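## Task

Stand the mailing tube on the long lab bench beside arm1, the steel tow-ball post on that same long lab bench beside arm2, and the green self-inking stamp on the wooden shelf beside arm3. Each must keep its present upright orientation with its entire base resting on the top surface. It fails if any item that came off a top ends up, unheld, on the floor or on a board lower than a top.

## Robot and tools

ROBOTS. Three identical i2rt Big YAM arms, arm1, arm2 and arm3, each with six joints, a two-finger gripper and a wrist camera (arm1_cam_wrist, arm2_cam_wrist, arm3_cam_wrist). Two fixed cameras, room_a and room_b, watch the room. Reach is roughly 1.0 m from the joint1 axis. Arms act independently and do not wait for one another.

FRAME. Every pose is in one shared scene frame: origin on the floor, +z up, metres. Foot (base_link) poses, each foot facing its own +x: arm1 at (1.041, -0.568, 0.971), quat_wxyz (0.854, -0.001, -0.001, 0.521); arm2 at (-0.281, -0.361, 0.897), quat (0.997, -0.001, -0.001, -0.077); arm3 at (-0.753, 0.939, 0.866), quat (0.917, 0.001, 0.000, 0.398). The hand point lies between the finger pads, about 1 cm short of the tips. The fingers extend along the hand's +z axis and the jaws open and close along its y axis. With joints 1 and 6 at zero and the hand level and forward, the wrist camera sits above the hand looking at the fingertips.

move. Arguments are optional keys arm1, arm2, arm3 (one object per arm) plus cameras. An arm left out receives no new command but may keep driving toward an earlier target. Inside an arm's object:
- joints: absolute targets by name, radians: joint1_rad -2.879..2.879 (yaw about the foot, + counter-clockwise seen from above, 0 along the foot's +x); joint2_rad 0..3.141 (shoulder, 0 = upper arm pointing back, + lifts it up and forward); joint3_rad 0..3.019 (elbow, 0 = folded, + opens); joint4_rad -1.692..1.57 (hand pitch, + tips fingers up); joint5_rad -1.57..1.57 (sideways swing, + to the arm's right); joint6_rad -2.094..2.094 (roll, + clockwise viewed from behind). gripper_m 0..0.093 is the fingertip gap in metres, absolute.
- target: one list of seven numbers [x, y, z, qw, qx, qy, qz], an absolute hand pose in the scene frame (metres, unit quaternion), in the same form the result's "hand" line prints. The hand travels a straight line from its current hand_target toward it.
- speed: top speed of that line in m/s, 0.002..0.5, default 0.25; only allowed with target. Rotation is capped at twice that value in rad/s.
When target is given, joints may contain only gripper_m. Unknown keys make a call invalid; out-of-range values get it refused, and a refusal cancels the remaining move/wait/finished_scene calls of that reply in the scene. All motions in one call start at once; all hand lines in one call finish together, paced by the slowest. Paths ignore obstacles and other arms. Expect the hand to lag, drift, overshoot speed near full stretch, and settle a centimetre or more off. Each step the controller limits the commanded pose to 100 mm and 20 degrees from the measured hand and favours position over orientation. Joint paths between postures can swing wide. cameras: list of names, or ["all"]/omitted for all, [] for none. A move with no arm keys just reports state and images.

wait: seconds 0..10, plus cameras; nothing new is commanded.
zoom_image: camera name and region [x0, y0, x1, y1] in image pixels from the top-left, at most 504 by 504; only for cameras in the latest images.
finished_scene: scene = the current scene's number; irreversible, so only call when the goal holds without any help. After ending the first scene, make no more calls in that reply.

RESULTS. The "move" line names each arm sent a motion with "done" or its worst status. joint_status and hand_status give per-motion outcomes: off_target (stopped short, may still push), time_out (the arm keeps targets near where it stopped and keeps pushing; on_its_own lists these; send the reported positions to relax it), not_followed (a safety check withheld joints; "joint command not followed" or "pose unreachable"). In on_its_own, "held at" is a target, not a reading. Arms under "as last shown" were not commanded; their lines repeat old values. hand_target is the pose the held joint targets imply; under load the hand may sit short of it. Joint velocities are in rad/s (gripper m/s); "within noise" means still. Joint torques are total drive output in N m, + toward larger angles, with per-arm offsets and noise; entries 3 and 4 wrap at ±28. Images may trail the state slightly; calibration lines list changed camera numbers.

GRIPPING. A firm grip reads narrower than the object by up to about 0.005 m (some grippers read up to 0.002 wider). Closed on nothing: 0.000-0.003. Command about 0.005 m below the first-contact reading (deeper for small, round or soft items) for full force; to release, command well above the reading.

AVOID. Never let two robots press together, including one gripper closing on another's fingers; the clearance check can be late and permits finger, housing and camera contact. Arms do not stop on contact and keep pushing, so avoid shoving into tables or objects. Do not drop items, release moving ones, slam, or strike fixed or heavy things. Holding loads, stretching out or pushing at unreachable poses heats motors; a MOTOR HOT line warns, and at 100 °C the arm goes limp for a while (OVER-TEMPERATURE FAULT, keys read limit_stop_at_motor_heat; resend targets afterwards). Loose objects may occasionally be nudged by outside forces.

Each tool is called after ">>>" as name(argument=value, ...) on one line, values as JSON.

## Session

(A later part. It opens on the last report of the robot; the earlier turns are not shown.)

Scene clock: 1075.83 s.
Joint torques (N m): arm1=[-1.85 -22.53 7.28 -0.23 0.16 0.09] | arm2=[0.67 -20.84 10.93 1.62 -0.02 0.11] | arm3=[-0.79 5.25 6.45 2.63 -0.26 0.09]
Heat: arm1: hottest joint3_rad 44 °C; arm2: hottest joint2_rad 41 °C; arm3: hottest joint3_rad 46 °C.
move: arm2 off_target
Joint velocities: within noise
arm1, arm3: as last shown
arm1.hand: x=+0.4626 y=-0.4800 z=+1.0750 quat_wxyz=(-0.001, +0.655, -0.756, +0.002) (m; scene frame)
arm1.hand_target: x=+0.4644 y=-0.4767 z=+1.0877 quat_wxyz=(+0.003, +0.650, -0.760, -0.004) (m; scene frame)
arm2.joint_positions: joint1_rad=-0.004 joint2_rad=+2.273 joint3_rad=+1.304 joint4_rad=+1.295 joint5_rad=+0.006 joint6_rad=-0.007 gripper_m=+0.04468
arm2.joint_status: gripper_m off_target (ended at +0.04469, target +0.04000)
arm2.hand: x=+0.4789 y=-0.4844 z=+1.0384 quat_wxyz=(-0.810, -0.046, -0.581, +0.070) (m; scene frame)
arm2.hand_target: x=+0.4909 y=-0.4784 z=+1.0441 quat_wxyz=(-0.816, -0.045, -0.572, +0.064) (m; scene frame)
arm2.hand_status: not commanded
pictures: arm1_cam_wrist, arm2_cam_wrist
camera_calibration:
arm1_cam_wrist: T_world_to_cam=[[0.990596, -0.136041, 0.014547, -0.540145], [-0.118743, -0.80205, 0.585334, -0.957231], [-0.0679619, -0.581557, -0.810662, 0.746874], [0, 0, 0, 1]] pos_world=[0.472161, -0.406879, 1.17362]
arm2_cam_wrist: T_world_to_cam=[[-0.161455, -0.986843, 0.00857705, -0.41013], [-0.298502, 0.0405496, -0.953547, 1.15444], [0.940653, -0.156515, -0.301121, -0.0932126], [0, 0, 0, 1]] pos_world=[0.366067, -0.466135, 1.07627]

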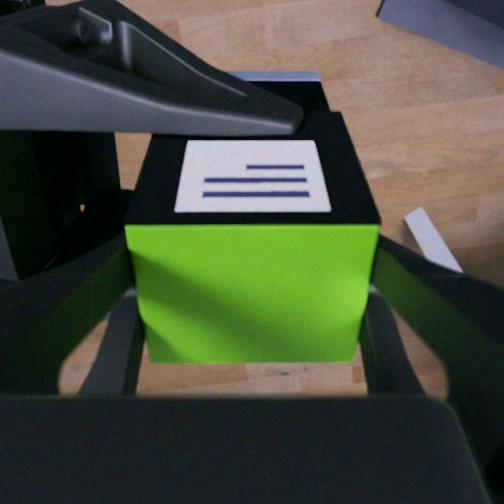

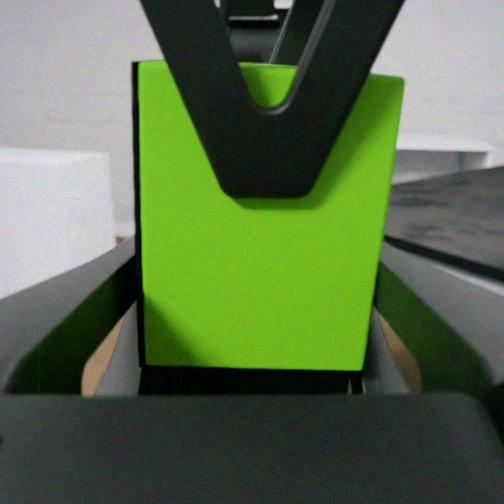

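>>> move(arm1={"joints":{"gripper_m":0.064}}, cameras=["arm1_cam_wrist","arm2_cam_wrist"])

>>> move(arm1={"target":[0.4644,-0.4766,1.15,0,0.650,-0.760,0],"speed":0.06}, arm2={"target":[0.4909,-0.4784,1.0,0.8166,0.0450,0.5718,-0.0643],"speed":0.05}, cameras=["arm1_cam_wrist","arm2_cam_wrist"])

Scene clock: 1086.23 s.
Joint torques (N m): arm1=[-1.9 -22.53 7.31 -0.23 0.16 0.09] | arm2=[0.38 -21.25 10.78 1.84 0.03 0.07] | arm3=[-0.85 5.42 6.43 2.65 -0.26 0.11]
Heat: arm1: hottest joint3_rad 44 °C; arm2: hottest joint2_rad 41 °C; arm3: hottest joint3_rad 46 °C.
move: arm1 done
Joint velocities: within noise
arm1.joint_positions: joint1_rad=+1.896 joint2_rad=+1.929 joint3_rad=+1.644 joint4_rad=-1.287 joint5_rad=+0.000 joint6_rad=+1.563 gripper_m=+0.06390
arm1.joint_status: all done
arm1.hand: x=+0.4626 y=-0.4800 z=+1.0752 quat_wxyz=(-0.001, +0.655, -0.756, +0.002) (m; scene frame)
arm1.hand_target: x=+0.4644 y=-0.4767 z=+1.0877 quat_wxyz=(+0.003, +0.650, -0.760, -0.004) (m; scene frame)
arm1.hand_status: not commanded
arm2.joint_positions: joint1_rad=-0.004 joint2_rad=+2.279 joint3_rad=+1.304 joint4_rad=+1.292 joint5_rad=+0.006 joint6_rad=-0.007 gripper_m=+0.04462
arm2.joint_status: not commanded
arm2.hand: x=+0.4792 y=-0.4844 z=+1.0332 quat_wxyz=(-0.807, -0.047, -0.584, +0.069) (m; scene frame)
arm2.hand_target: x=+0.4909 y=-0.4784 z=+1.0442 quat_wxyz=(-0.817, -0.045, -0.572, +0.064) (m; scene frame)
arm2.hand_status: not commanded
arm3: as last shown
pictures: arm1_cam_wrist, arm2_cam_wrist
camera_calibration:
arm1_cam_wrist: T_world_to_cam=[[0.990611, -0.135983, 0.0141215, -0.539631], [-0.118452, -0.802118, 0.5853, -0.957473], [-0.0682637, -0.581477, -0.810694, 0.747248], [0, 0, 0, 1]] pos_world=[0.47216, -0.406878, 1.17382]
arm2_cam_wrist: T_world_to_cam=[[-0.161232, -0.986883, 0.00815755, -0.409745], [-0.306728, 0.0422519, -0.950859, 1.15151], [0.938042, -0.155811, -0.309516, -0.084764], [0, 0, 0, 1]] pos_world=[0.366647, -0.466231, 1.07203]

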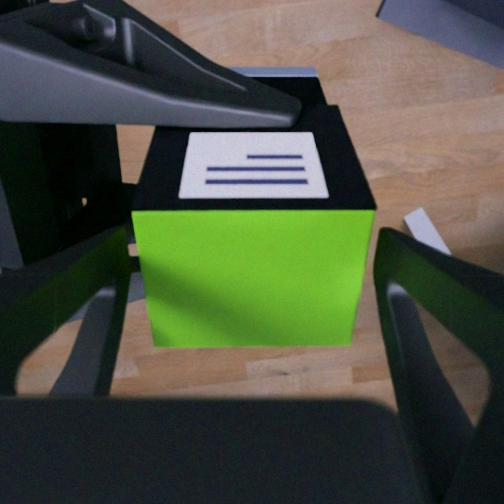

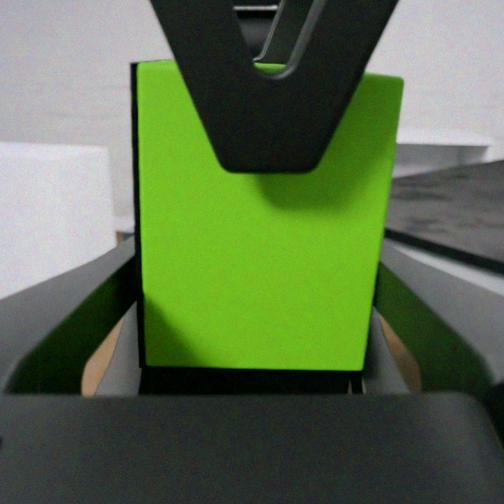

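Scene clock: 1087.93 s.
Joint torques (N m): arm1=[-1.79 -21.71 11.17 -0.49 0.15 0.11] | arm2=[0.21 -21.01 10.4 2.92 0.01 0.15] | arm3=[-0.85 5.19 6.5 2.62 -0.25 0.1]
Heat: arm1: hottest joint3_rad 44 °C; arm2: hottest joint2_rad 41 °C; arm3: hottest joint3_rad 46 °C.
move: arm1 off_target; arm2 off_target
Joint velocities: within noise
arm1.joint_positions: joint1_rad=+1.896 joint2_rad=+1.894 joint3_rad=+1.712 joint4_rad=-1.446 joint5_rad=+0.000 joint6_rad=+1.563 gripper_m=+0.06393
arm1.joint_status: not commanded
arm1.hand: x=+0.4791 y=-0.4824 z=+1.1207 quat_wxyz=(-0.019, +0.655, -0.755, +0.023) (m; scene frame)
arm1.hand_target: x=+0.4659 y=-0.4769 z=+1.1500 quat_wxyz=(+0.000, +0.650, -0.760, +0.000) (m; scene frame)
arm1.hand_status: off_target (0.033 m and 3.5 deg from the pose sent, 0.075 m and 0.8 deg at the start)
arm2.joint_positions: joint1_rad=-0.004 joint2_rad=+2.372 joint3_rad=+1.324 joint4_rad=+1.338 joint5_rad=+0.006 joint6_rad=-0.007 gripper_m=+0.04462
arm2.joint_status: not commanded
arm2.hand: x=+0.4791 y=-0.4842 z=+0.9835 quat_wxyz=(-0.799, -0.047, -0.595, +0.068) (m; scene frame)
arm2.hand_target: x=+0.4896 y=-0.4780 z=+1.0000 quat_wxyz=(-0.816, -0.045, -0.572, +0.064) (m; scene frame)
arm2.hand_status: off_target (0.021 m and 3.3 deg from the pose sent, 0.036 m and 1.9 deg at the start)
arm3: as last shown
pictures: arm1_cam_wrist, arm2_cam_wrist
camera_calibration:
arm1_cam_wrist: T_world_to_cam=[[0.98822, -0.135587, 0.0709799, -0.619348], [-0.151354, -0.797158, 0.584492, -0.965072], [-0.0226671, -0.58835, -0.808289, 0.756017], [0, 0, 0, 1]] pos_world=[0.483121, -0.408488, 1.21912]
arm2_cam_wrist: T_world_to_cam=[[-0.16069, -0.98697, 0.00828472, -0.409573], [-0.331362, 0.0460391, -0.94238, 1.1096], [0.929719, -0.154176, -0.334443, -0.0706887], [0, 0, 0, 1]] pos_world=[0.367587, -0.46622, 1.02542]

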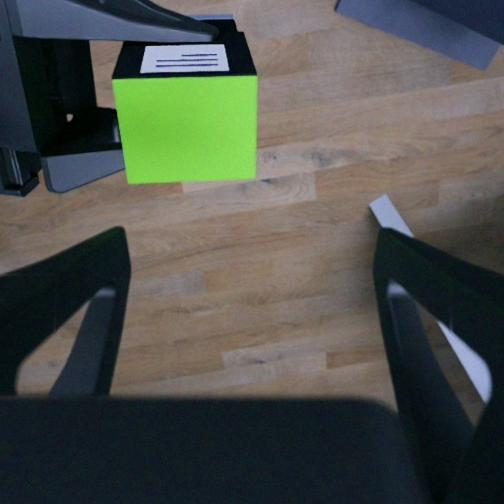

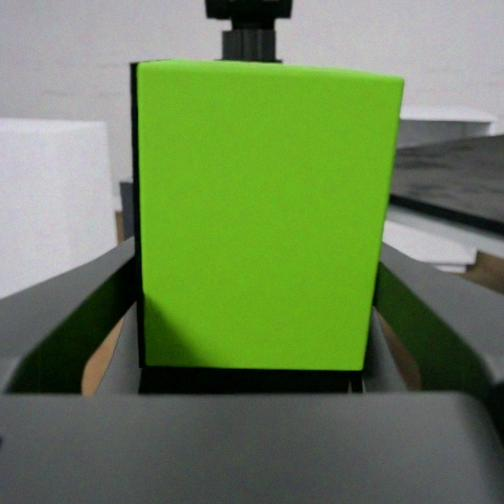

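>>> move(arm2={"joints":{"joint1_rad":2.06,"joint4_rad":1.385}}, arm1={"joints":{"joint2_rad":0.414,"joint3_rad":1.66,"joint4_rad":-1.46,"joint6_rad":0}}, cameras=["arm2_cam_wrist","room_b"])

>>> move(arm2={"target":[-0.548,0.379,0.93,0.4756,-0.4606,0.3238,0.6757],"speed":0.08}, cameras=["arm2_cam_wrist","room_b"])

Scene clock: 1110.70 s.
Joint torques (N m): arm1=[-1.79 4.84 3.58 1.4 0.07 -0.12] | arm2=[-0.5 -21.36 7.12 3.02 -0.02 0.11] | arm3=[-0.91 5.36 6.46 2.63 -0.26 0.1]
Heat: arm1: hottest joint3_rad 45 °C; arm2: hottest joint2_rad 40 °C; arm3: hottest joint3_rad 46 °C.
move: arm1 done; arm2 done
Joint velocities: within noise
arm1.joint_positions: joint1_rad=+1.896 joint2_rad=+0.413 joint3_rad=+1.662 joint4_rad=-1.450 joint5_rad=+0.000 joint6_rad=+0.013 gripper_m=+0.06395
arm1.joint_status: all done
arm1.hand: x=+0.9742 y=-0.5566 z=+1.6282 quat_wxyz=(-0.043, +0.772, -0.063, -0.630) (m; scene frame)
arm1.hand_target: x=+0.9736 y=-0.5559 z=+1.6248 quat_wxyz=(-0.048, +0.777, -0.061, -0.625) (m; scene frame)
arm1.hand_status: not commanded
arm2.joint_positions: joint1_rad=+2.065 joint2_rad=+2.372 joint3_rad=+1.365 joint4_rad=+1.363 joint5_rad=+0.006 joint6_rad=-0.007 gripper_m=+0.04447
arm2.joint_status: all done
arm2.hand: x=-0.5379 y=+0.3733 z=+1.0051 quat_wxyz=(-0.478, +0.466, -0.330, -0.667) (m; scene frame)
arm2.hand_target: x=-0.5337 y=+0.3738 z=+1.0039 quat_wxyz=(-0.481, +0.459, -0.330, -0.671) (m; scene frame)
arm2.hand_status: not commanded
arm3.joint_positions: joint1_rad=-2.047 joint2_rad=+0.509 joint3_rad=+1.442 joint4_rad=-1.340 joint5_rad=+0.001 joint6_rad=-0.008 gripper_m=+0.06199
arm3.joint_status: not commanded
arm3.hand: x=-0.6925 y=+0.7688 z=+1.4488 quat_wxyz=(-0.447, -0.479, -0.685, +0.319) (m; scene frame)
arm3.hand_target: x=-0.6899 y=+0.7663 z=+1.4498 quat_wxyz=(-0.452, -0.478, -0.684, +0.316) (m; scene frame)
arm3.hand_status: not commanded
pictures: arm2_cam_wrist, room_b
camera_calibration:
arm2_cam_wrist: T_world_to_cam=[[0.944011, 0.329826, 0.00757582, 0.376496], [0.0972504, -0.256256, -0.961704, 1.11631], [-0.315254, 0.908597, -0.273984, -0.112862], [0, 0, 0, 1]] pos_world=[-0.499558, 0.264428, 1.03978]

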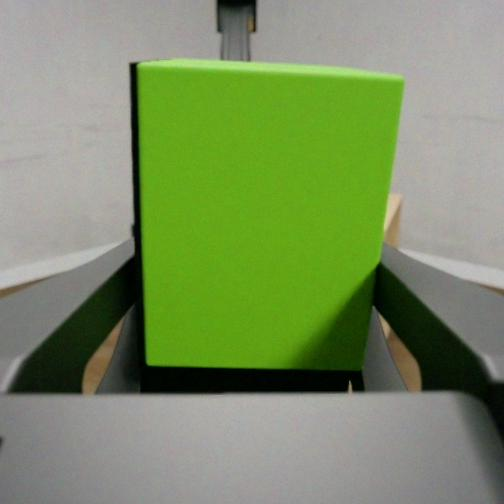

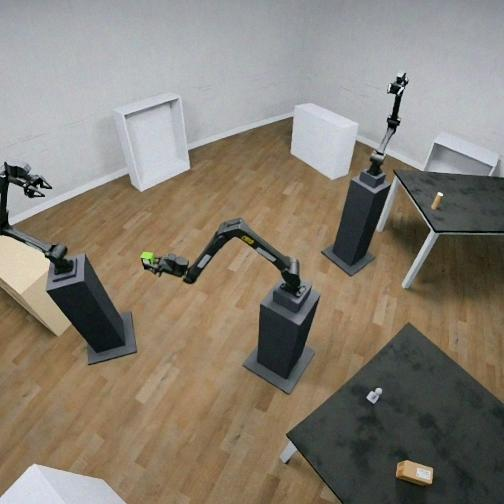

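Scene clock: 1112.33 s.
Joint torques (N m): arm1=[-1.85 4.89 3.59 1.37 0.06 -0.13] | arm2=[1.38 -22.48 9.55 2.99 -0.18 0.14] | arm3=[-0.91 5.42 6.41 2.65 -0.25 0.08]
Heat: arm1: hottest joint3_rad 45 °C; arm2: hottest joint2_rad 40 °C; arm3: hottest joint3_rad 46 °C.
move: arm2 off_target
Joint velocities: within noise
arm1, arm3: as last shown
arm2.joint_positions: joint1_rad=+2.065 joint2_rad=+2.554 joint3_rad=+1.435 joint4_rad=+1.437 joint5_rad=+0.006 joint6_rad=-0.007 gripper_m=+0.04447
arm2.joint_status: not commanded
arm2.hand: x=-0.5375 y=+0.3725 z=+0.9138 quat_wxyz=(-0.471, +0.479, -0.339, -0.658) (m; scene frame)
arm2.hand_target: x=-0.5477 y=+0.3779 z=+0.9301 quat_wxyz=(-0.475, +0.461, -0.324, -0.676) (m; scene frame)
arm2.hand_status: off_target (0.020 m and 3.4 deg from the pose sent, 0.076 m and 1.4 deg at the start)
pictures: arm2_cam_wrist, room_b
camera_calibration:
arm2_cam_wrist: T_world_to_cam=[[0.943931, 0.330056, 0.00762629, 0.376902], [0.109435, -0.291015, -0.950439, 1.03738], [-0.311478, 0.897983, -0.310818, -0.0973886], [0, 0, 0, 1]] pos_world=[-0.49963, 0.264948, 0.952823]

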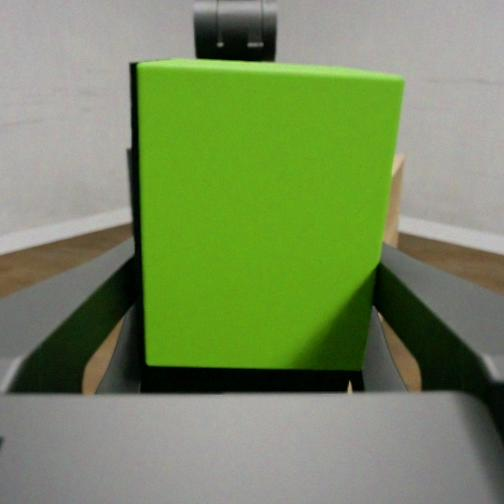

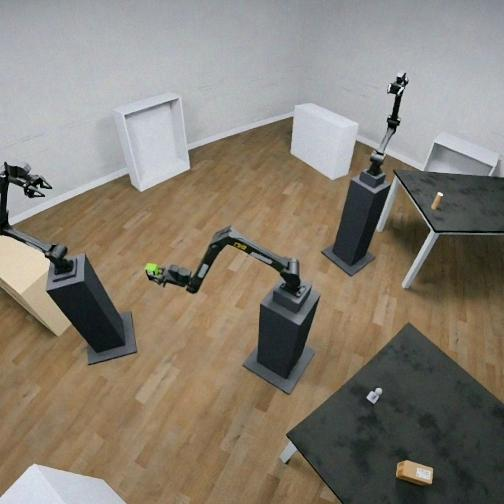

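>>> move(arm3={"target":[-0.533,0.332,1.10,0.0067,-0.1736,0.9848,-0.0321],"speed":0.12,"joints":{"gripper_m":0.093}}, cameras=["arm3_cam_wrist","arm2_cam_wrist","room_a"])

Scene clock: 1132.53 s.
Joint torques (N m): arm1=[-1.79 4.84 3.59 1.39 0.06 -0.12] | arm2=[0.73 -22.83 9.68 2.93 -0.14 0.12] | arm3=[-0.73 -15.74 13.16 -0.1 -0.04 -0.09]
Heat: arm1: hottest joint3_rad 43 °C; arm2: hottest joint2_rad 40 °C; arm3: hottest joint3_rad 48 °C.
move: arm3 off_target
Joint velocities: within noise
arm1, arm2: as last shown
arm1.hand_target: x=+0.9736 y=-0.5559 z=+1.6248 quat_wxyz=(-0.049, +0.777, -0.061, -0.625) (m; scene frame)
arm2.joint_positions: joint1_rad=+2.065 joint2_rad=+2.554 joint3_rad=+1.435 joint4_rad=+1.438 joint5_rad=+0.006 joint6_rad=-0.007 gripper_m=+0.04447
arm2.hand: x=-0.5375 y=+0.3724 z=+0.9140 quat_wxyz=(-0.472, +0.479, -0.339, -0.659) (m; scene frame)
arm3.joint_positions: joint1_rad=-2.052 joint2_rad=+2.006 joint3_rad=+2.054 joint4_rad=-1.598 joint5_rad=-0.007 joint6_rad=-1.563 gripper_m=+0.09293
arm3.joint_status: all done
arm3.hand: x=-0.5431 y=+0.3450 z=+1.0801 quat_wxyz=(-0.005, +0.165, -0.986, +0.008) (m; scene frame)
arm3.hand_target: x=-0.5334 y=+0.3335 z=+1.0999 quat_wxyz=(-0.007, +0.173, -0.984, +0.033) (m; scene frame)
arm3.hand_status: off_target (0.026 m and 2.9 deg from the pose sent, 0.581 m and 105.6 deg at the start)
pictures: arm2_cam_wrist, arm3_cam_wrist, room_a
camera_calibration:
arm2_cam_wrist: T_world_to_cam=[[0.943929, 0.330058, 0.00766774, 0.376893], [0.109236, -0.290316, -0.950675, 1.03739], [-0.311552, 0.898208, -0.310092, -0.0980559], [0, 0, 0, 1]] pos_world=[-0.499631, 0.26485, 0.952926]
arm3_cam_wrist: T_world_to_cam=[[0.325283, -0.945555, 0.010839, 0.49133], [-0.771192, -0.258632, 0.581697, -0.954335], [-0.547223, -0.197575, -0.813333, 0.774159], [0, 0, 0, 1]] pos_world=[-0.47216, 0.370712, 1.17946]

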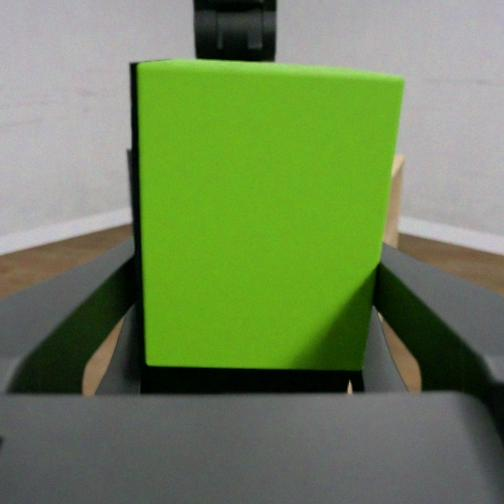

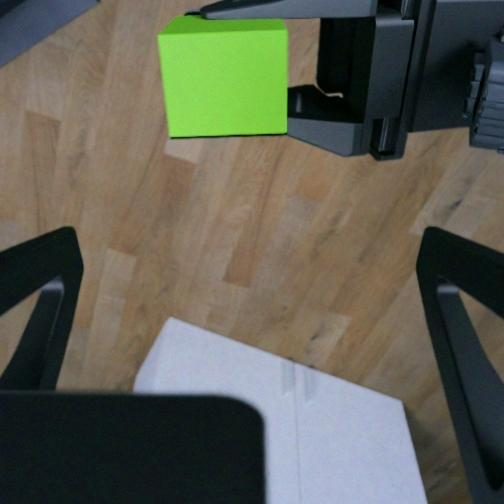

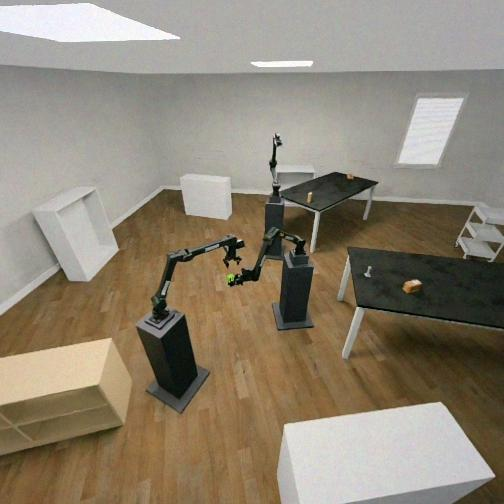

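>>> move(arm3={"target":[-0.524,0.343,1.015,0.005,-0.1736,0.9848,-0.022],"speed":0.06}, cameras=["arm3_cam_wrist","arm2_cam_wrist"])

Scene clock: 1152.27 s.
Joint torques (N m): arm1=[-1.85 4.78 3.59 1.4 0.06 -0.13] | arm2=[0.62 -22.18 9.46 2.73 -0.19 0.12] | arm3=[-0.44 -15.62 7.98 0.87 -0.04 0.08]
Heat: arm1: hottest joint3_rad 42 °C; arm2: hottest joint2_rad 41 °C; arm3: hottest joint3_rad 50 °C.
move: arm3 off_target
Joint velocities: within noise
arm1, arm2: as last shown
arm3.joint_positions: joint1_rad=-2.033 joint2_rad=+2.006 joint3_rad=+1.907 joint4_rad=-1.418 joint5_rad=-0.006 joint6_rad=-1.560 gripper_m=+0.09294
arm3.joint_status: not commanded
arm3.hand: x=-0.5302 y=+0.3427 z=+1.0240 quat_wxyz=(-0.007, +0.172, -0.985, +0.024) (m; scene frame)
arm3.hand_target: x=-0.5240 y=+0.3432 z=+1.0151 quat_wxyz=(-0.005, +0.174, -0.985, +0.022) (m; scene frame)
arm3.hand_status: off_target (0.011 m and 0.4 deg from the pose sent, 0.068 m and 1.9 deg at the start)
pictures: arm2_cam_wrist, arm3_cam_wrist
camera_calibration:
arm2_cam_wrist: T_world_to_cam=[[0.943929, 0.330058, 0.00766774, 0.376893], [0.109236, -0.290316, -0.950675, 1.03739], [-0.311552, 0.898208, -0.310092, -0.0980559], [0, 0, 0, 1]] pos_world=[-0.499631, 0.26485, 0.952926]
arm3_cam_wrist: T_world_to_cam=[[0.339078, -0.939768, 0.0431554, 0.457812], [-0.773447, -0.252366, 0.581456, -0.915434], [-0.535543, -0.230537, -0.812432, 0.751629], [0, 0, 0, 1]] pos_world=[-0.460744, 0.372491, 1.12318]

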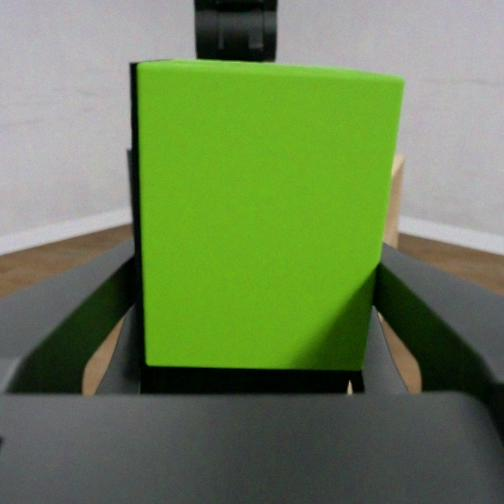

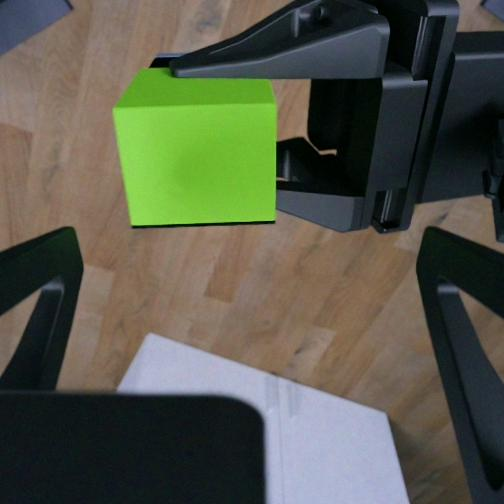

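>>> move(arm3={"target":[-0.528,0.358,1.012,0.005,-0.1865,0.9824,-0.022],"speed":0.06,"joints":{"gripper_m":0.072}}, cameras=["arm3_cam_wrist"])

Scene clock: 1170.53 s.
Joint torques (N m): arm1=[-1.85 4.89 3.58 1.4 0.06 -0.13] | arm2=[0.38 -23 9.59 2.82 -0.17 0.12] | arm3=[-0.5 -18.67 7.8 0.75 -0.07 -0.1]
Heat: arm1: hottest joint3_rad 42 °C; arm2: hottest joint2_rad 41 °C; arm3: hottest joint3_rad 50 °C.
move: arm3 off_target
Joint velocities: within noise
arm1, arm2: as last shown
arm3.joint_positions: joint1_rad=-2.031 joint2_rad=+2.006 joint3_rad=+1.831 joint4_rad=-1.384 joint5_rad=-0.006 joint6_rad=-1.568 gripper_m=+0.07206
arm3.joint_status: all done
arm3.hand: x=-0.5341 y=+0.3568 z=+0.9950 quat_wxyz=(-0.003, +0.177, -0.984, +0.004) (m; scene frame)
arm3.hand_target: x=-0.5282 y=+0.3581 z=+1.0119 quat_wxyz=(-0.005, +0.186, -0.982, +0.022) (m; scene frame)
arm3.hand_status: off_target (0.018 m and 2.4 deg from the pose sent, 0.020 m and 1.7 deg at the start)
pictures: arm3_cam_wrist
camera_calibration:
arm3_cam_wrist: T_world_to_cam=[[0.348654, -0.937251, 0.000888231, 0.519901], [-0.762102, -0.282947, 0.582358, -0.88206], [-0.545565, -0.203718, -0.812932, 0.714746], [0, 0, 0, 1]] pos_world=[-0.463545, 0.383308, 1.09425]

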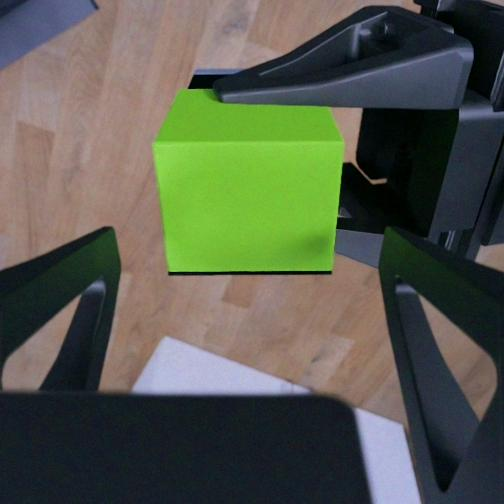

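>>> move(arm3={"target":[-0.528,0.358,0.985,0.005,-0.1865,0.9824,-0.022],"speed":0.04}, cameras=["arm3_cam_wrist"])

Scene clock: 1180.43 s.
Joint torques (N m): arm1=[-1.85 4.84 3.6 1.39 0.06 -0.12] | arm2=[1.2 -22.12 9.46 2.73 -0.16 0.12] | arm3=[-0.5 -17.49 7.72 0.69 -0.06 -0.09]
Heat: arm1: hottest joint3_rad 41 °C; arm2: hottest joint2_rad 41 °C; arm3: hottest joint3_rad 51 °C.
move: arm3 off_target
Joint velocities: within noise
arm1, arm2: as last shown
arm3.joint_positions: joint1_rad=-2.031 joint2_rad=+2.006 joint3_rad=+1.781 joint4_rad=-1.321 joint5_rad=-0.006 joint6_rad=-1.568 gripper_m=+0.07206
arm3.joint_status: not commanded
arm3.hand: x=-0.5343 y=+0.3570 z=+0.9766 quat_wxyz=(-0.005, +0.177, -0.984, +0.011) (m; scene frame)
arm3.hand_target: x=-0.5282 y=+0.3580 z=+0.9850 quat_wxyz=(-0.005, +0.186, -0.982, +0.022) (m; scene frame)
arm3.hand_status: off_target (0.011 m and 1.7 deg from the pose sent, 0.012 m and 2.4 deg at the start)
pictures: arm3_cam_wrist
camera_calibration:
arm3_cam_wrist: T_world_to_cam=[[0.348964, -0.937016, 0.0149652, 0.506527], [-0.76485, -0.275546, 0.582304, -0.875419], [-0.541505, -0.21465, -0.812833, 0.705778], [0, 0, 0, 1]] pos_world=[-0.464142, 0.384901, 1.07586]

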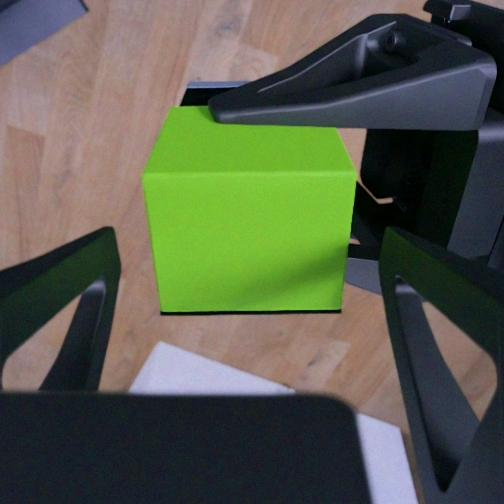

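>>> move(arm3={"target":[-0.528,0.358,0.965,0.005,-0.1865,0.9824,-0.022],"speed":0.03}, cameras=["arm3_cam_wrist","arm2_cam_wrist"])

Scene clock: 1189.90 s.
Joint torques (N m): arm1=[-1.85 4.78 3.58 1.4 0.06 -0.13] | arm2=[0.67 -22.65 9.74 2.85 -0.14 0.11] | arm3=[-0.56 -16.56 7.6 0.72 -0.05 -0.09]
Heat: arm1: hottest joint3_rad 41 °C; arm2: hottest joint2_rad 41 °C; arm3: hottest joint3_rad 51 °C.
move: arm3 done
Joint velocities: within noise
arm1, arm2: as last shown
arm1.hand_target: x=+0.9736 y=-0.5559 z=+1.6248 quat_wxyz=(-0.048, +0.777, -0.061, -0.625) (m; scene frame)
arm3.joint_positions: joint1_rad=-2.031 joint2_rad=+2.006 joint3_rad=+1.749 joint4_rad=-1.275 joint5_rad=-0.006 joint6_rad=-1.568 gripper_m=+0.07206
arm3.joint_status: not commanded
arm3.hand: x=-0.5340 y=+0.3568 z=+0.9646 quat_wxyz=(-0.006, +0.177, -0.984, +0.017) (m; scene frame)
arm3.hand_target: x=-0.5279 y=+0.3580 z=+0.9651 quat_wxyz=(-0.005, +0.186, -0.982, +0.022) (m; scene frame)
arm3.hand_status: done (0.006 m and 1.2 deg from the pose sent, 0.013 m and 1.7 deg at the start)
pictures: arm2_cam_wrist, arm3_cam_wrist
camera_calibration:
arm2_cam_wrist: T_world_to_cam=[[0.943929, 0.330058, 0.00766774, 0.376893], [0.109236, -0.290316, -0.950675, 1.03739], [-0.311552, 0.898208, -0.310092, -0.0980559], [0, 0, 0, 1]] pos_world=[-0.499631, 0.26485, 0.952926]
arm3_cam_wrist: T_world_to_cam=[[0.349256, -0.936598, 0.028344, 0.493509], [-0.767483, -0.268578, 0.582096, -0.871841], [-0.537578, -0.225054, -0.812626, 0.70175], [0, 0, 0, 1]] pos_world=[-0.464239, 0.385994, 1.06377]

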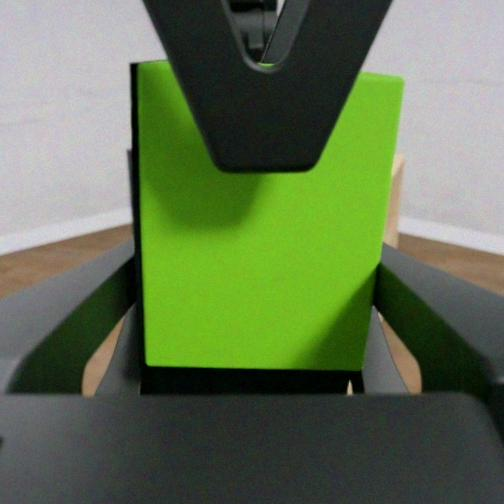

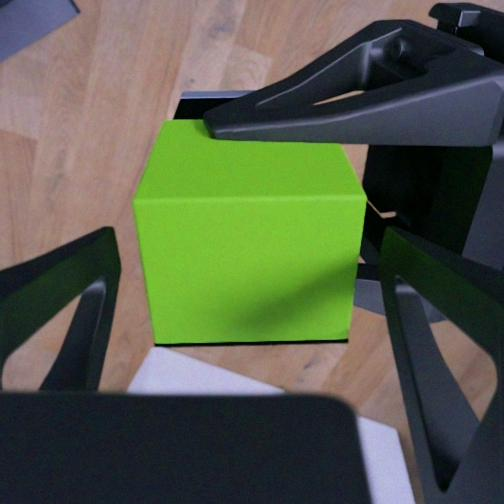

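>>> move(arm3={"target":[-0.5285,0.358,0.960,0.001,-0.1865,0.9824,-0.005],"speed":0.03}, cameras=["arm3_cam_wrist","arm2_cam_wrist"])

Scene clock: 1204.20 s.
Joint torques (N m): arm1=[-1.9 4.84 3.58 1.4 0.07 -0.13] | arm2=[0.5 -22.65 9.63 2.86 -0.14 0.13] | arm3=[-0.5 -15.33 9.51 -0.14 -0.03 -0.08]
Heat: arm1: hottest joint3_rad 41 °C; arm2: hottest joint2_rad 41 °C; arm3: hottest joint3_rad 51 °C.
move: arm3 done
Joint velocities: within noise
arm1, arm2: as last shown
arm3.joint_positions: joint1_rad=-2.031 joint2_rad=+2.015 joint3_rad=+1.748 joint4_rad=-1.293 joint5_rad=-0.005 joint6_rad=-1.569 gripper_m=+0.07206
arm3.joint_status: not commanded
arm3.hand: x=-0.5359 y=+0.3613 z=+0.9593 quat_wxyz=(-0.003, +0.177, -0.984, +0.004) (m; scene frame)
arm3.hand_target: x=-0.5285 y=+0.3583 z=+0.9600 quat_wxyz=(-0.001, +0.187, -0.982, +0.005) (m; scene frame)
arm3.hand_status: done (0.008 m and 1.1 deg from the pose sent, 0.007 m and 1.8 deg at the start)
pictures: arm2_cam_wrist, arm3_cam_wrist
camera_calibration:
arm2_cam_wrist: T_world_to_cam=[[0.943929, 0.330058, 0.00766774, 0.376893], [0.109236, -0.290316, -0.950675, 1.03739], [-0.311552, 0.898208, -0.310092, -0.0980559], [0, 0, 0, 1]] pos_world=[-0.499631, 0.26485, 0.952926]
arm3_cam_wrist: T_world_to_cam=[[0.349702, -0.936859, 0.00164356, 0.524525], [-0.761315, -0.283154, 0.583287, -0.86161], [-0.545993, -0.205228, -0.812264, 0.68543], [0, 0, 0, 1]] pos_world=[-0.465144, 0.388107, 1.05845]

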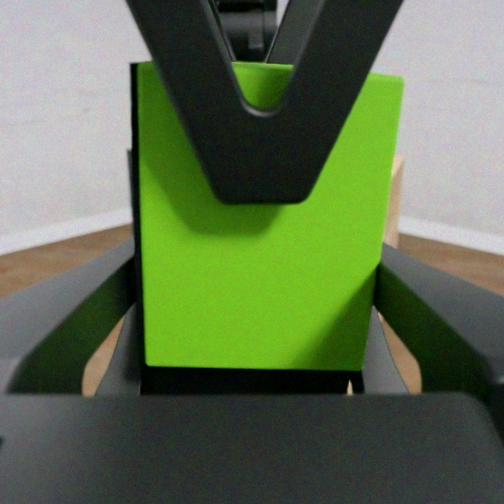

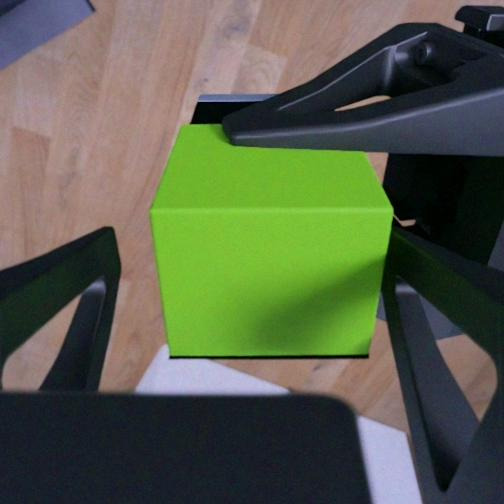

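>>> move(arm3={"target":[-0.5265,0.3535,0.960,0.001,-0.1865,0.9824,-0.005],"speed":0.03}, cameras=["arm3_cam_wrist","arm2_cam_wrist"])

Scene clock: 1216.07 s.
Joint torques (N m): arm1=[-1.85 4.84 3.59 1.39 0.06 -0.13] | arm2=[0.62 -22.71 9.7 2.89 -0.18 0.1] | arm3=[-0.56 -15.5 10.88 -0.13 -0.03 -0.08]
Heat: arm1: hottest joint3_rad 40 °C; arm2: hottest joint2_rad 41 °C; arm3: hottest joint3_rad 52 °C.
move: arm3 off_target
Joint velocities: within noise
arm1.joint_positions: joint1_rad=+1.896 joint2_rad=+0.413 joint3_rad=+1.662 joint4_rad=-1.450 joint5_rad=+0.000 joint6_rad=+0.013 gripper_m=+0.06395
arm1.joint_status: not commanded
arm1.hand: x=+0.9742 y=-0.5566 z=+1.6282 quat_wxyz=(-0.043, +0.772, -0.063, -0.630) (m; scene frame)
arm1.hand_target: x=+0.9736 y=-0.5559 z=+1.6248 quat_wxyz=(-0.048, +0.777, -0.061, -0.625) (m; scene frame)
arm1.hand_status: not commanded
arm2: as last shown
arm3.joint_positions: joint1_rad=-2.031 joint2_rad=+2.027 joint3_rad=+1.748 joint4_rad=-1.300 joint5_rad=-0.005 joint6_rad=-1.569 gripper_m=+0.07206
arm3.joint_status: not commanded
arm3.hand: x=-0.5367 y=+0.3635 z=+0.9518 quat_wxyz=(-0.001, +0.177, -0.984, -0.006) (m; scene frame)
arm3.hand_target: x=-0.5267 y=+0.3541 z=+0.9600 quat_wxyz=(-0.001, +0.187, -0.982, +0.005) (m; scene frame)
arm3.hand_status: off_target (0.016 m and 1.6 deg from the pose sent, 0.012 m and 1.1 deg at the start)
pictures: arm2_cam_wrist, arm3_cam_wrist
camera_calibration:
arm2_cam_wrist: T_world_to_cam=[[0.943929, 0.330058, 0.00766774, 0.376893], [0.109236, -0.290316, -0.950675, 1.03739], [-0.311552, 0.898208, -0.310092, -0.0980559], [0, 0, 0, 1]] pos_world=[-0.499631, 0.26485, 0.952926]
arm3_cam_wrist: T_world_to_cam=[[0.349682, -0.936692, -0.0181622, 0.545604], [-0.757201, -0.293985, 0.583284, -0.851095], [-0.551697, -0.190211, -0.812066, 0.670641], [0, 0, 0, 1]] pos_world=[-0.465248, 0.388418, 1.05094]

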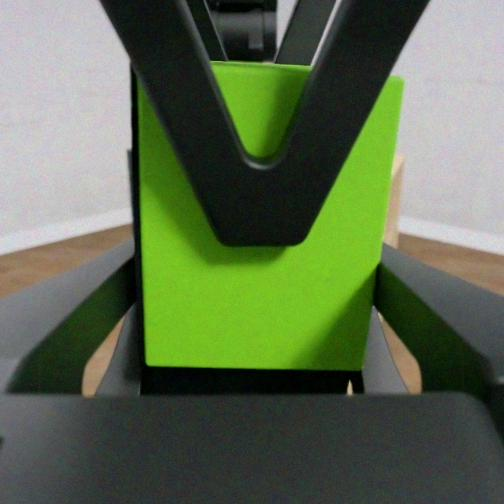

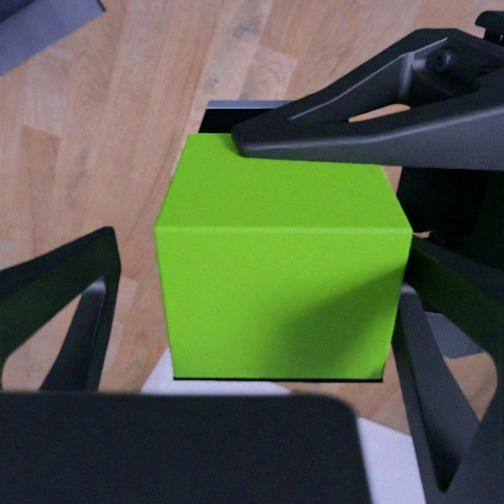

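>>> move(arm3={"target":[-0.5245,0.346,0.975,0.003,-0.1865,0.9824,-0.014],"speed":0.03}, cameras=["arm3_cam_wrist","arm2_cam_wrist"])

Scene clock: 1225.57 s.
Joint torques (N m): arm1=[-1.85 4.84 3.58 1.4 0.07 -0.13] | arm2=[0.97 -23.41 9.22 2.84 -0.15 0.13] | arm3=[-0.62 -15.79 12.46 -0.17 -0.05 -0.1]
Heat: arm1: hottest joint3_rad 40 °C; arm2: hottest joint2_rad 42 °C; arm3: hottest joint3_rad 54 °C.
move: arm3 off_target
Joint velocities: within noise
arm1: as last shown
arm2.joint_positions: joint1_rad=+2.065 joint2_rad=+2.554 joint3_rad=+1.438 joint4_rad=+1.438 joint5_rad=+0.006 joint6_rad=-0.007 gripper_m=+0.04447
arm2.joint_status: not commanded
arm2.hand: x=-0.5378 y=+0.3732 z=+0.9152 quat_wxyz=(-0.472, +0.478, -0.338, -0.659) (m; scene frame)
arm2.hand_target: x=-0.5477 y=+0.3779 z=+0.9301 quat_wxyz=(-0.475, +0.461, -0.324, -0.676) (m; scene frame)
arm2.hand_status: not commanded
arm3.joint_positions: joint1_rad=-2.031 joint2_rad=+2.027 joint3_rad=+1.760 joint4_rad=-1.319 joint5_rad=-0.005 joint6_rad=-1.570 gripper_m=+0.07206
arm3.joint_status: not commanded
arm3.hand: x=-0.5369 y=+0.3641 z=+0.9562 quat_wxyz=(+0.000, +0.178, -0.984, -0.009) (m; scene frame)
arm3.hand_target: x=-0.5250 y=+0.3474 z=+0.9753 quat_wxyz=(-0.003, +0.186, -0.982, +0.014) (m; scene frame)
arm3.hand_status: off_target (0.029 m and 2.9 deg from the pose sent, 0.031 m and 2.5 deg at the start)
pictures: arm2_cam_wrist, arm3_cam_wrist
camera_calibration:
arm2_cam_wrist: T_world_to_cam=[[0.943937, 0.330039, 0.00761176, 0.376907], [0.108237, -0.28762, -0.951609, 1.03816], [-0.311878, 0.899083, -0.307217, -0.101608], [0, 0, 0, 1]] pos_world=[-0.499833, 0.265556, 0.953838]
arm3_cam_wrist: T_world_to_cam=[[0.350296, -0.936285, -0.025774, 0.553754], [-0.755464, -0.298697, 0.583142, -0.850901], [-0.553686, -0.184801, -0.811961, 0.671055], [0, 0, 0, 1]] pos_world=[-0.465249, 0.388321, 1.05534]

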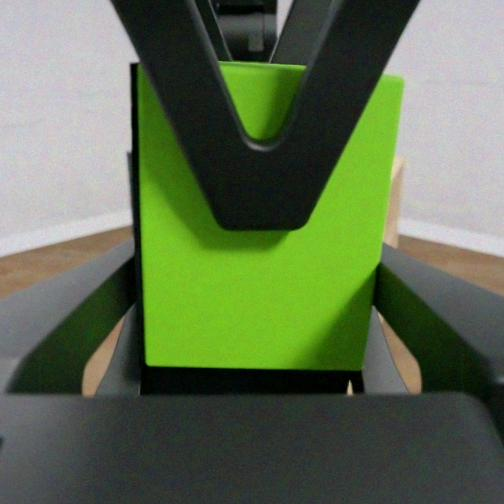

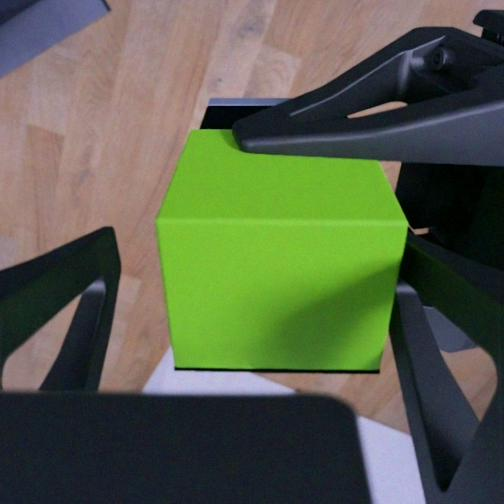

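>>> move(arm3={"joints":{"joint4_rad":-1.295}}, cameras=["arm3_cam_wrist","arm2_cam_wrist"])

Scene clock: 1235.90 s.
Joint torques (N m): arm1=[-1.85 4.84 3.58 1.39 0.06 -0.13] | arm2=[1.08 -23.06 9.39 2.74 -0.16 0.11] | arm3=[-0.5 -15.74 12.48 0.68 -0.06 -0.1]
Heat: arm1: hottest joint3_rad 40 °C; arm2: hottest joint2_rad 42 °C; arm3: hottest joint3_rad 55 °C.
move: arm3 done
Joint velocities: within noise
arm1, arm2: as last shown
arm3.joint_positions: joint1_rad=-2.031 joint2_rad=+2.027 joint3_rad=+1.760 joint4_rad=-1.305 joint5_rad=-0.005 joint6_rad=-1.570 gripper_m=+0.07206
arm3.joint_status: all done
arm3.hand: x=-0.5356 y=+0.3606 z=+0.9563 quat_wxyz=(-0.002, +0.178, -0.984, -0.002) (m; scene frame)
arm3.hand_target: x=-0.5220 y=+0.3397 z=+0.9758 quat_wxyz=(-0.006, +0.186, -0.982, +0.031) (m; scene frame)
arm3.hand_status: not commanded
pictures: arm2_cam_wrist, arm3_cam_wrist
camera_calibration:
arm2_cam_wrist: T_world_to_cam=[[0.943937, 0.330039, 0.00761176, 0.376907], [0.108237, -0.28762, -0.951609, 1.03816], [-0.311878, 0.899083, -0.307217, -0.101608], [0, 0, 0, 1]] pos_world=[-0.499833, 0.265556, 0.953838]
arm3_cam_wrist: T_world_to_cam=[[0.350447, -0.936519, -0.010918, 0.535984], [-0.758489, -0.290628, 0.583292, -0.855667], [-0.549437, -0.196132, -0.812189, 0.677787], [0, 0, 0, 1]] pos_world=[-0.464446, 0.386214, 1.05545]

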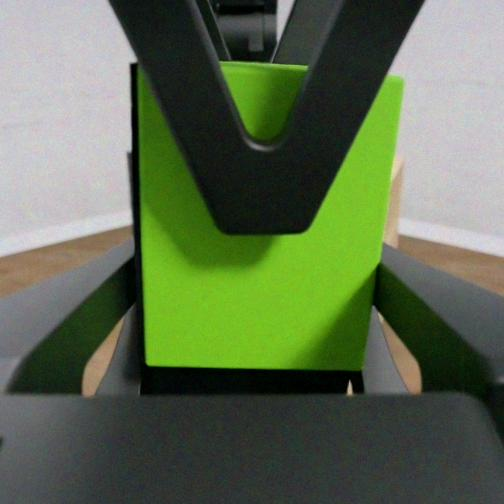

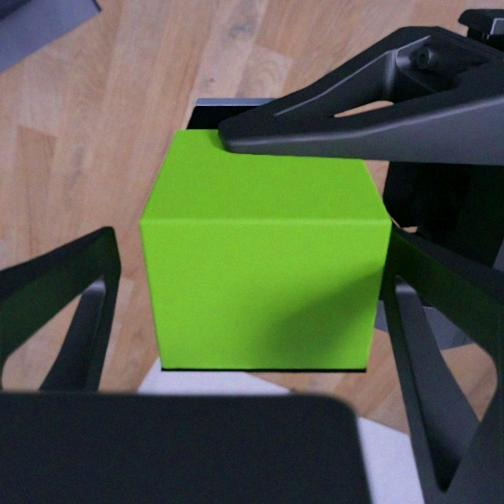

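>>> move(arm3={"joints":{"gripper_m":0.0525}}, cameras=[])

>>> move(arm3={"joints":{"gripper_m":0.047}}, cameras=["arm3_cam_wrist","arm2_cam_wrist"])

Scene clock: 1244.87 s.
Joint torques (N m): arm1=[-1.85 4.84 3.6 1.39 0.06 -0.13] | arm2=[1.26 -22.71 9.21 2.76 -0.18 0.12] | arm3=[-0.67 -15.79 12.34 0.49 -0.06 -0.07]
Heat: arm1: hottest joint3_rad 40 °C; arm2: hottest joint2_rad 42 °C; arm3: hottest joint3_rad 56 °C.
move: arm3 done
Joint velocities: within noise
arm1, arm2: as last shown
arm2.joint_positions: joint1_rad=+2.065 joint2_rad=+2.554 joint3_rad=+1.441 joint4_rad=+1.438 joint5_rad=+0.006 joint6_rad=-0.007 gripper_m=+0.04447
arm2.hand: x=-0.5381 y=+0.3740 z=+0.9166 quat_wxyz=(-0.473, +0.476, -0.337, -0.660) (m; scene frame)
arm3.joint_positions: joint1_rad=-2.031 joint2_rad=+2.027 joint3_rad=+1.763 joint4_rad=-1.300 joint5_rad=-0.005 joint6_rad=-1.571 gripper_m=+0.05287
arm3.joint_status: all done
arm3.hand: x=-0.5348 y=+0.3586 z=+0.9573 quat_wxyz=(-0.002, +0.178, -0.984, +0.002) (m; scene frame)
arm3.hand_target: x=-0.5221 y=+0.3398 z=+0.9756 quat_wxyz=(-0.006, +0.186, -0.982, +0.031) (m; scene frame)
arm3.hand_status: not commanded
pictures: none
No camera images: "cameras" was empty.

Scene clock: 1245.27 s.
Joint torques (N m): arm1=[-1.79 4.78 3.59 1.42 0.07 -0.13] | arm2=[0.97 -23.24 9.11 2.85 -0.14 0.12] | arm3=[-0.85 -15.79 12.34 0.4 -0.06 -0.07]
Heat: arm1: hottest joint3_rad 40 °C; arm2: hottest joint2_rad 42 °C; arm3: hottest joint3_rad 56 °C.
move: arm3 off_target
Joint velocities: within noise
arm1, arm2: as last shown
arm3.joint_positions: joint1_rad=-2.031 joint2_rad=+2.027 joint3_rad=+1.763 joint4_rad=-1.300 joint5_rad=-0.005 joint6_rad=-1.571 gripper_m=+0.05188
arm3.joint_status: gripper_m off_target (ended at +0.05190, target +0.04700)
arm3.hand: x=-0.5348 y=+0.3586 z=+0.9573 quat_wxyz=(-0.002, +0.178, -0.984, +0.002) (m; scene frame)
arm3.hand_target: x=-0.5221 y=+0.3398 z=+0.9756 quat_wxyz=(-0.006, +0.186, -0.982, +0.031) (m; scene frame)
arm3.hand_status: not commanded
pictures: arm2_cam_wrist, arm3_cam_wrist
camera_calibration:
arm2_cam_wrist: T_world_to_cam=[[0.943962, 0.329967, 0.00761119, 0.376984], [0.107135, -0.284514, -0.952667, 1.0389], [-0.312183, 0.900096, -0.303922, -0.105626], [0, 0, 0, 1]] pos_world=[-0.500135, 0.266263, 0.954753]
arm3_cam_wrist: T_world_to_cam=[[0.351514, -0.936177, -0.00329933, 0.52704], [-0.759734, -0.287319, 0.583311, -0.858169], [-0.547031, -0.202535, -0.812242, 0.682226], [0, 0, 0, 1]] pos_world=[-0.464044, 0.385009, 1.05645]

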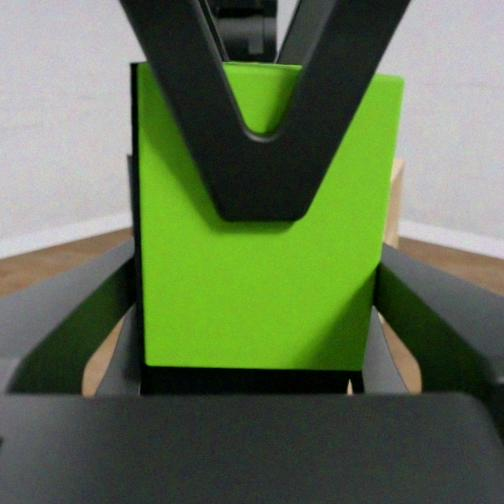

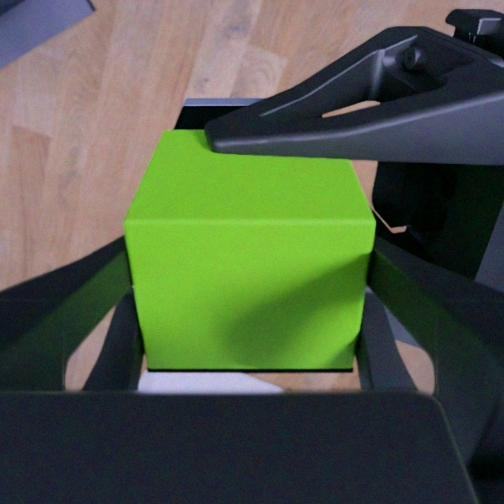

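>>> move(arm2={"joints":{"gripper_m":0.07}}, cameras=["arm3_cam_wrist","arm2_cam_wrist"])

>>> move(arm2={"target":[-0.492,0.222,0.91,0.475,-0.461,0.324,0.676],"speed":0.1}, cameras=["arm3_cam_wrist","arm2_cam_wrist","room_b"])

Scene clock: 1258.20 s.
Joint torques (N m): arm1=[-1.85 4.84 3.58 1.4 0.07 -0.13] | arm2=[0.5 -22.77 9.18 2.76 -0.23 0.13] | arm3=[-0.91 -16.03 12.34 0.49 -0.07 -0.07]
Heat: arm1: hottest joint3_rad 40 °C; arm2: hottest joint2_rad 42 °C; arm3: hottest joint3_rad 57 °C.
move: arm2 done
Joint velocities: within noise
arm1: as last shown
arm2.joint_positions: joint1_rad=+2.065 joint2_rad=+2.554 joint3_rad=+1.441 joint4_rad=+1.441 joint5_rad=+0.006 joint6_rad=-0.007 gripper_m=+0.06986
arm2.joint_status: all done
arm2.hand: x=-0.5380 y=+0.3738 z=+0.9173 quat_wxyz=(-0.473, +0.475, -0.337, -0.661) (m; scene frame)
arm2.hand_target: x=-0.5477 y=+0.3779 z=+0.9301 quat_wxyz=(-0.475, +0.461, -0.324, -0.676) (m; scene frame)
arm2.hand_status: not commanded
arm3.joint_positions: joint1_rad=-2.031 joint2_rad=+2.027 joint3_rad=+1.763 joint4_rad=-1.300 joint5_rad=-0.005 joint6_rad=-1.571 gripper_m=+0.05186
arm3.joint_status: not commanded
arm3.hand: x=-0.5349 y=+0.3586 z=+0.9573 quat_wxyz=(-0.002, +0.179, -0.984, +0.002) (m; scene frame)
arm3.hand_target: x=-0.5221 y=+0.3398 z=+0.9757 quat_wxyz=(-0.006, +0.186, -0.982, +0.031) (m; scene frame)
arm3.hand_status: not commanded
pictures: arm2_cam_wrist, arm3_cam_wrist
camera_calibration:
arm2_cam_wrist: T_world_to_cam=[[0.943956, 0.329983, 0.00767635, 0.376949], [0.106254, -0.28177, -0.95358, 1.03887], [-0.312503, 0.900953, -0.301041, -0.108256], [0, 0, 0, 1]] pos_world=[-0.500038, 0.26587, 0.955165]
arm3_cam_wrist: T_world_to_cam=[[0.35185, -0.936051, -0.00329982, 0.527148], [-0.759436, -0.28752, 0.583601, -0.858201], [-0.547229, -0.202834, -0.812034, 0.681948], [0, 0, 0, 1]] pos_world=[-0.464044, 0.385009, 1.05635]

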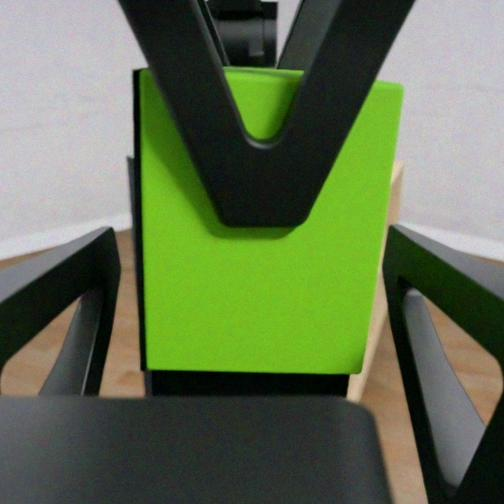

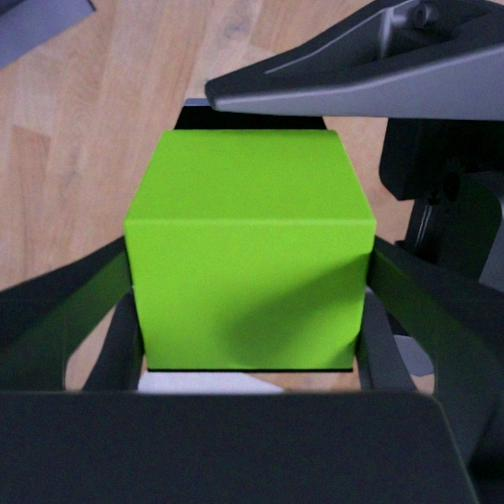

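Scene clock: 1260.53 s.
Joint torques (N m): arm1=[-1.9 4.84 3.59 1.39 0.07 -0.12] | arm2=[1.08 -20.42 2.52 2.8 -0.17 0.11] | arm3=[-0.73 -15.68 12.34 0.43 -0.07 -0.08]
Heat: arm1: hottest joint3_rad 40 °C; arm2: hottest joint2_rad 42 °C; arm3: hottest joint3_rad 57 °C.
move: arm2 off_target
Joint velocities: within noise
arm1, arm3: as last shown
arm2.joint_positions: joint1_rad=+2.065 joint2_rad=+2.351 joint3_rad=+0.871 joint4_rad=+1.558 joint5_rad=+0.006 joint6_rad=-0.007 gripper_m=+0.06995
arm2.joint_status: not commanded
arm2.hand: x=-0.4850 y=+0.2227 z=+0.8871 quat_wxyz=(-0.427, +0.555, -0.392, -0.596) (m; scene frame)
arm2.hand_target: x=-0.4921 y=+0.2226 z=+0.9100 quat_wxyz=(-0.430, +0.542, -0.381, -0.613) (m; scene frame)
arm2.hand_status: off_target (0.024 m and 17.1 deg from the pose sent, 0.159 m and 2.8 deg at the start; a joint's target at an end of its range on 55 of 70 steps)
pictures: arm2_cam_wrist, arm3_cam_wrist, room_b
camera_calibration:
arm2_cam_wrist: T_world_to_cam=[[0.943193, 0.332147, 0.00805714, 0.375812], [0.181895, -0.495929, -0.849099, 0.953519], [-0.27803, 0.80233, -0.528173, 0.275484], [0, 0, 0, 1]] pos_world=[-0.451311, 0.127025, 0.952107]
arm3_cam_wrist: T_world_to_cam=[[0.35185, -0.936051, -0.00329982, 0.527148], [-0.759436, -0.28752, 0.583601, -0.858201], [-0.547229, -0.202834, -0.812034, 0.681948], [0, 0, 0, 1]] pos_world=[-0.464044, 0.385009, 1.05635]

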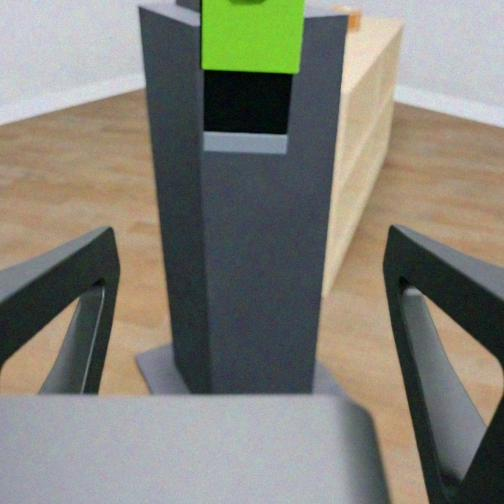

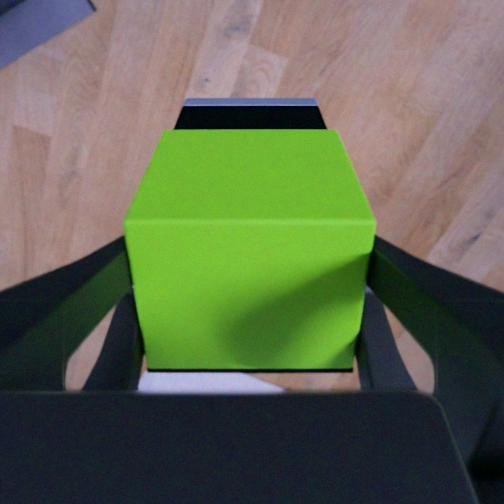

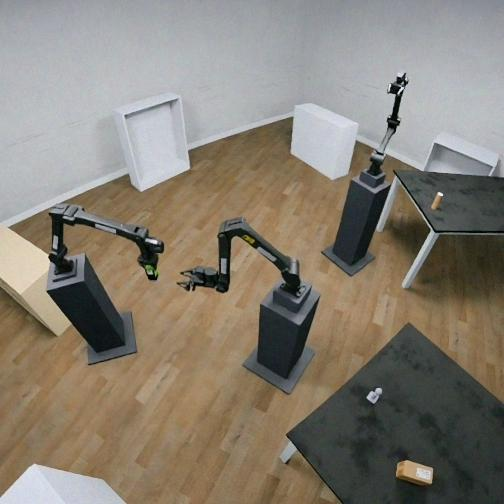

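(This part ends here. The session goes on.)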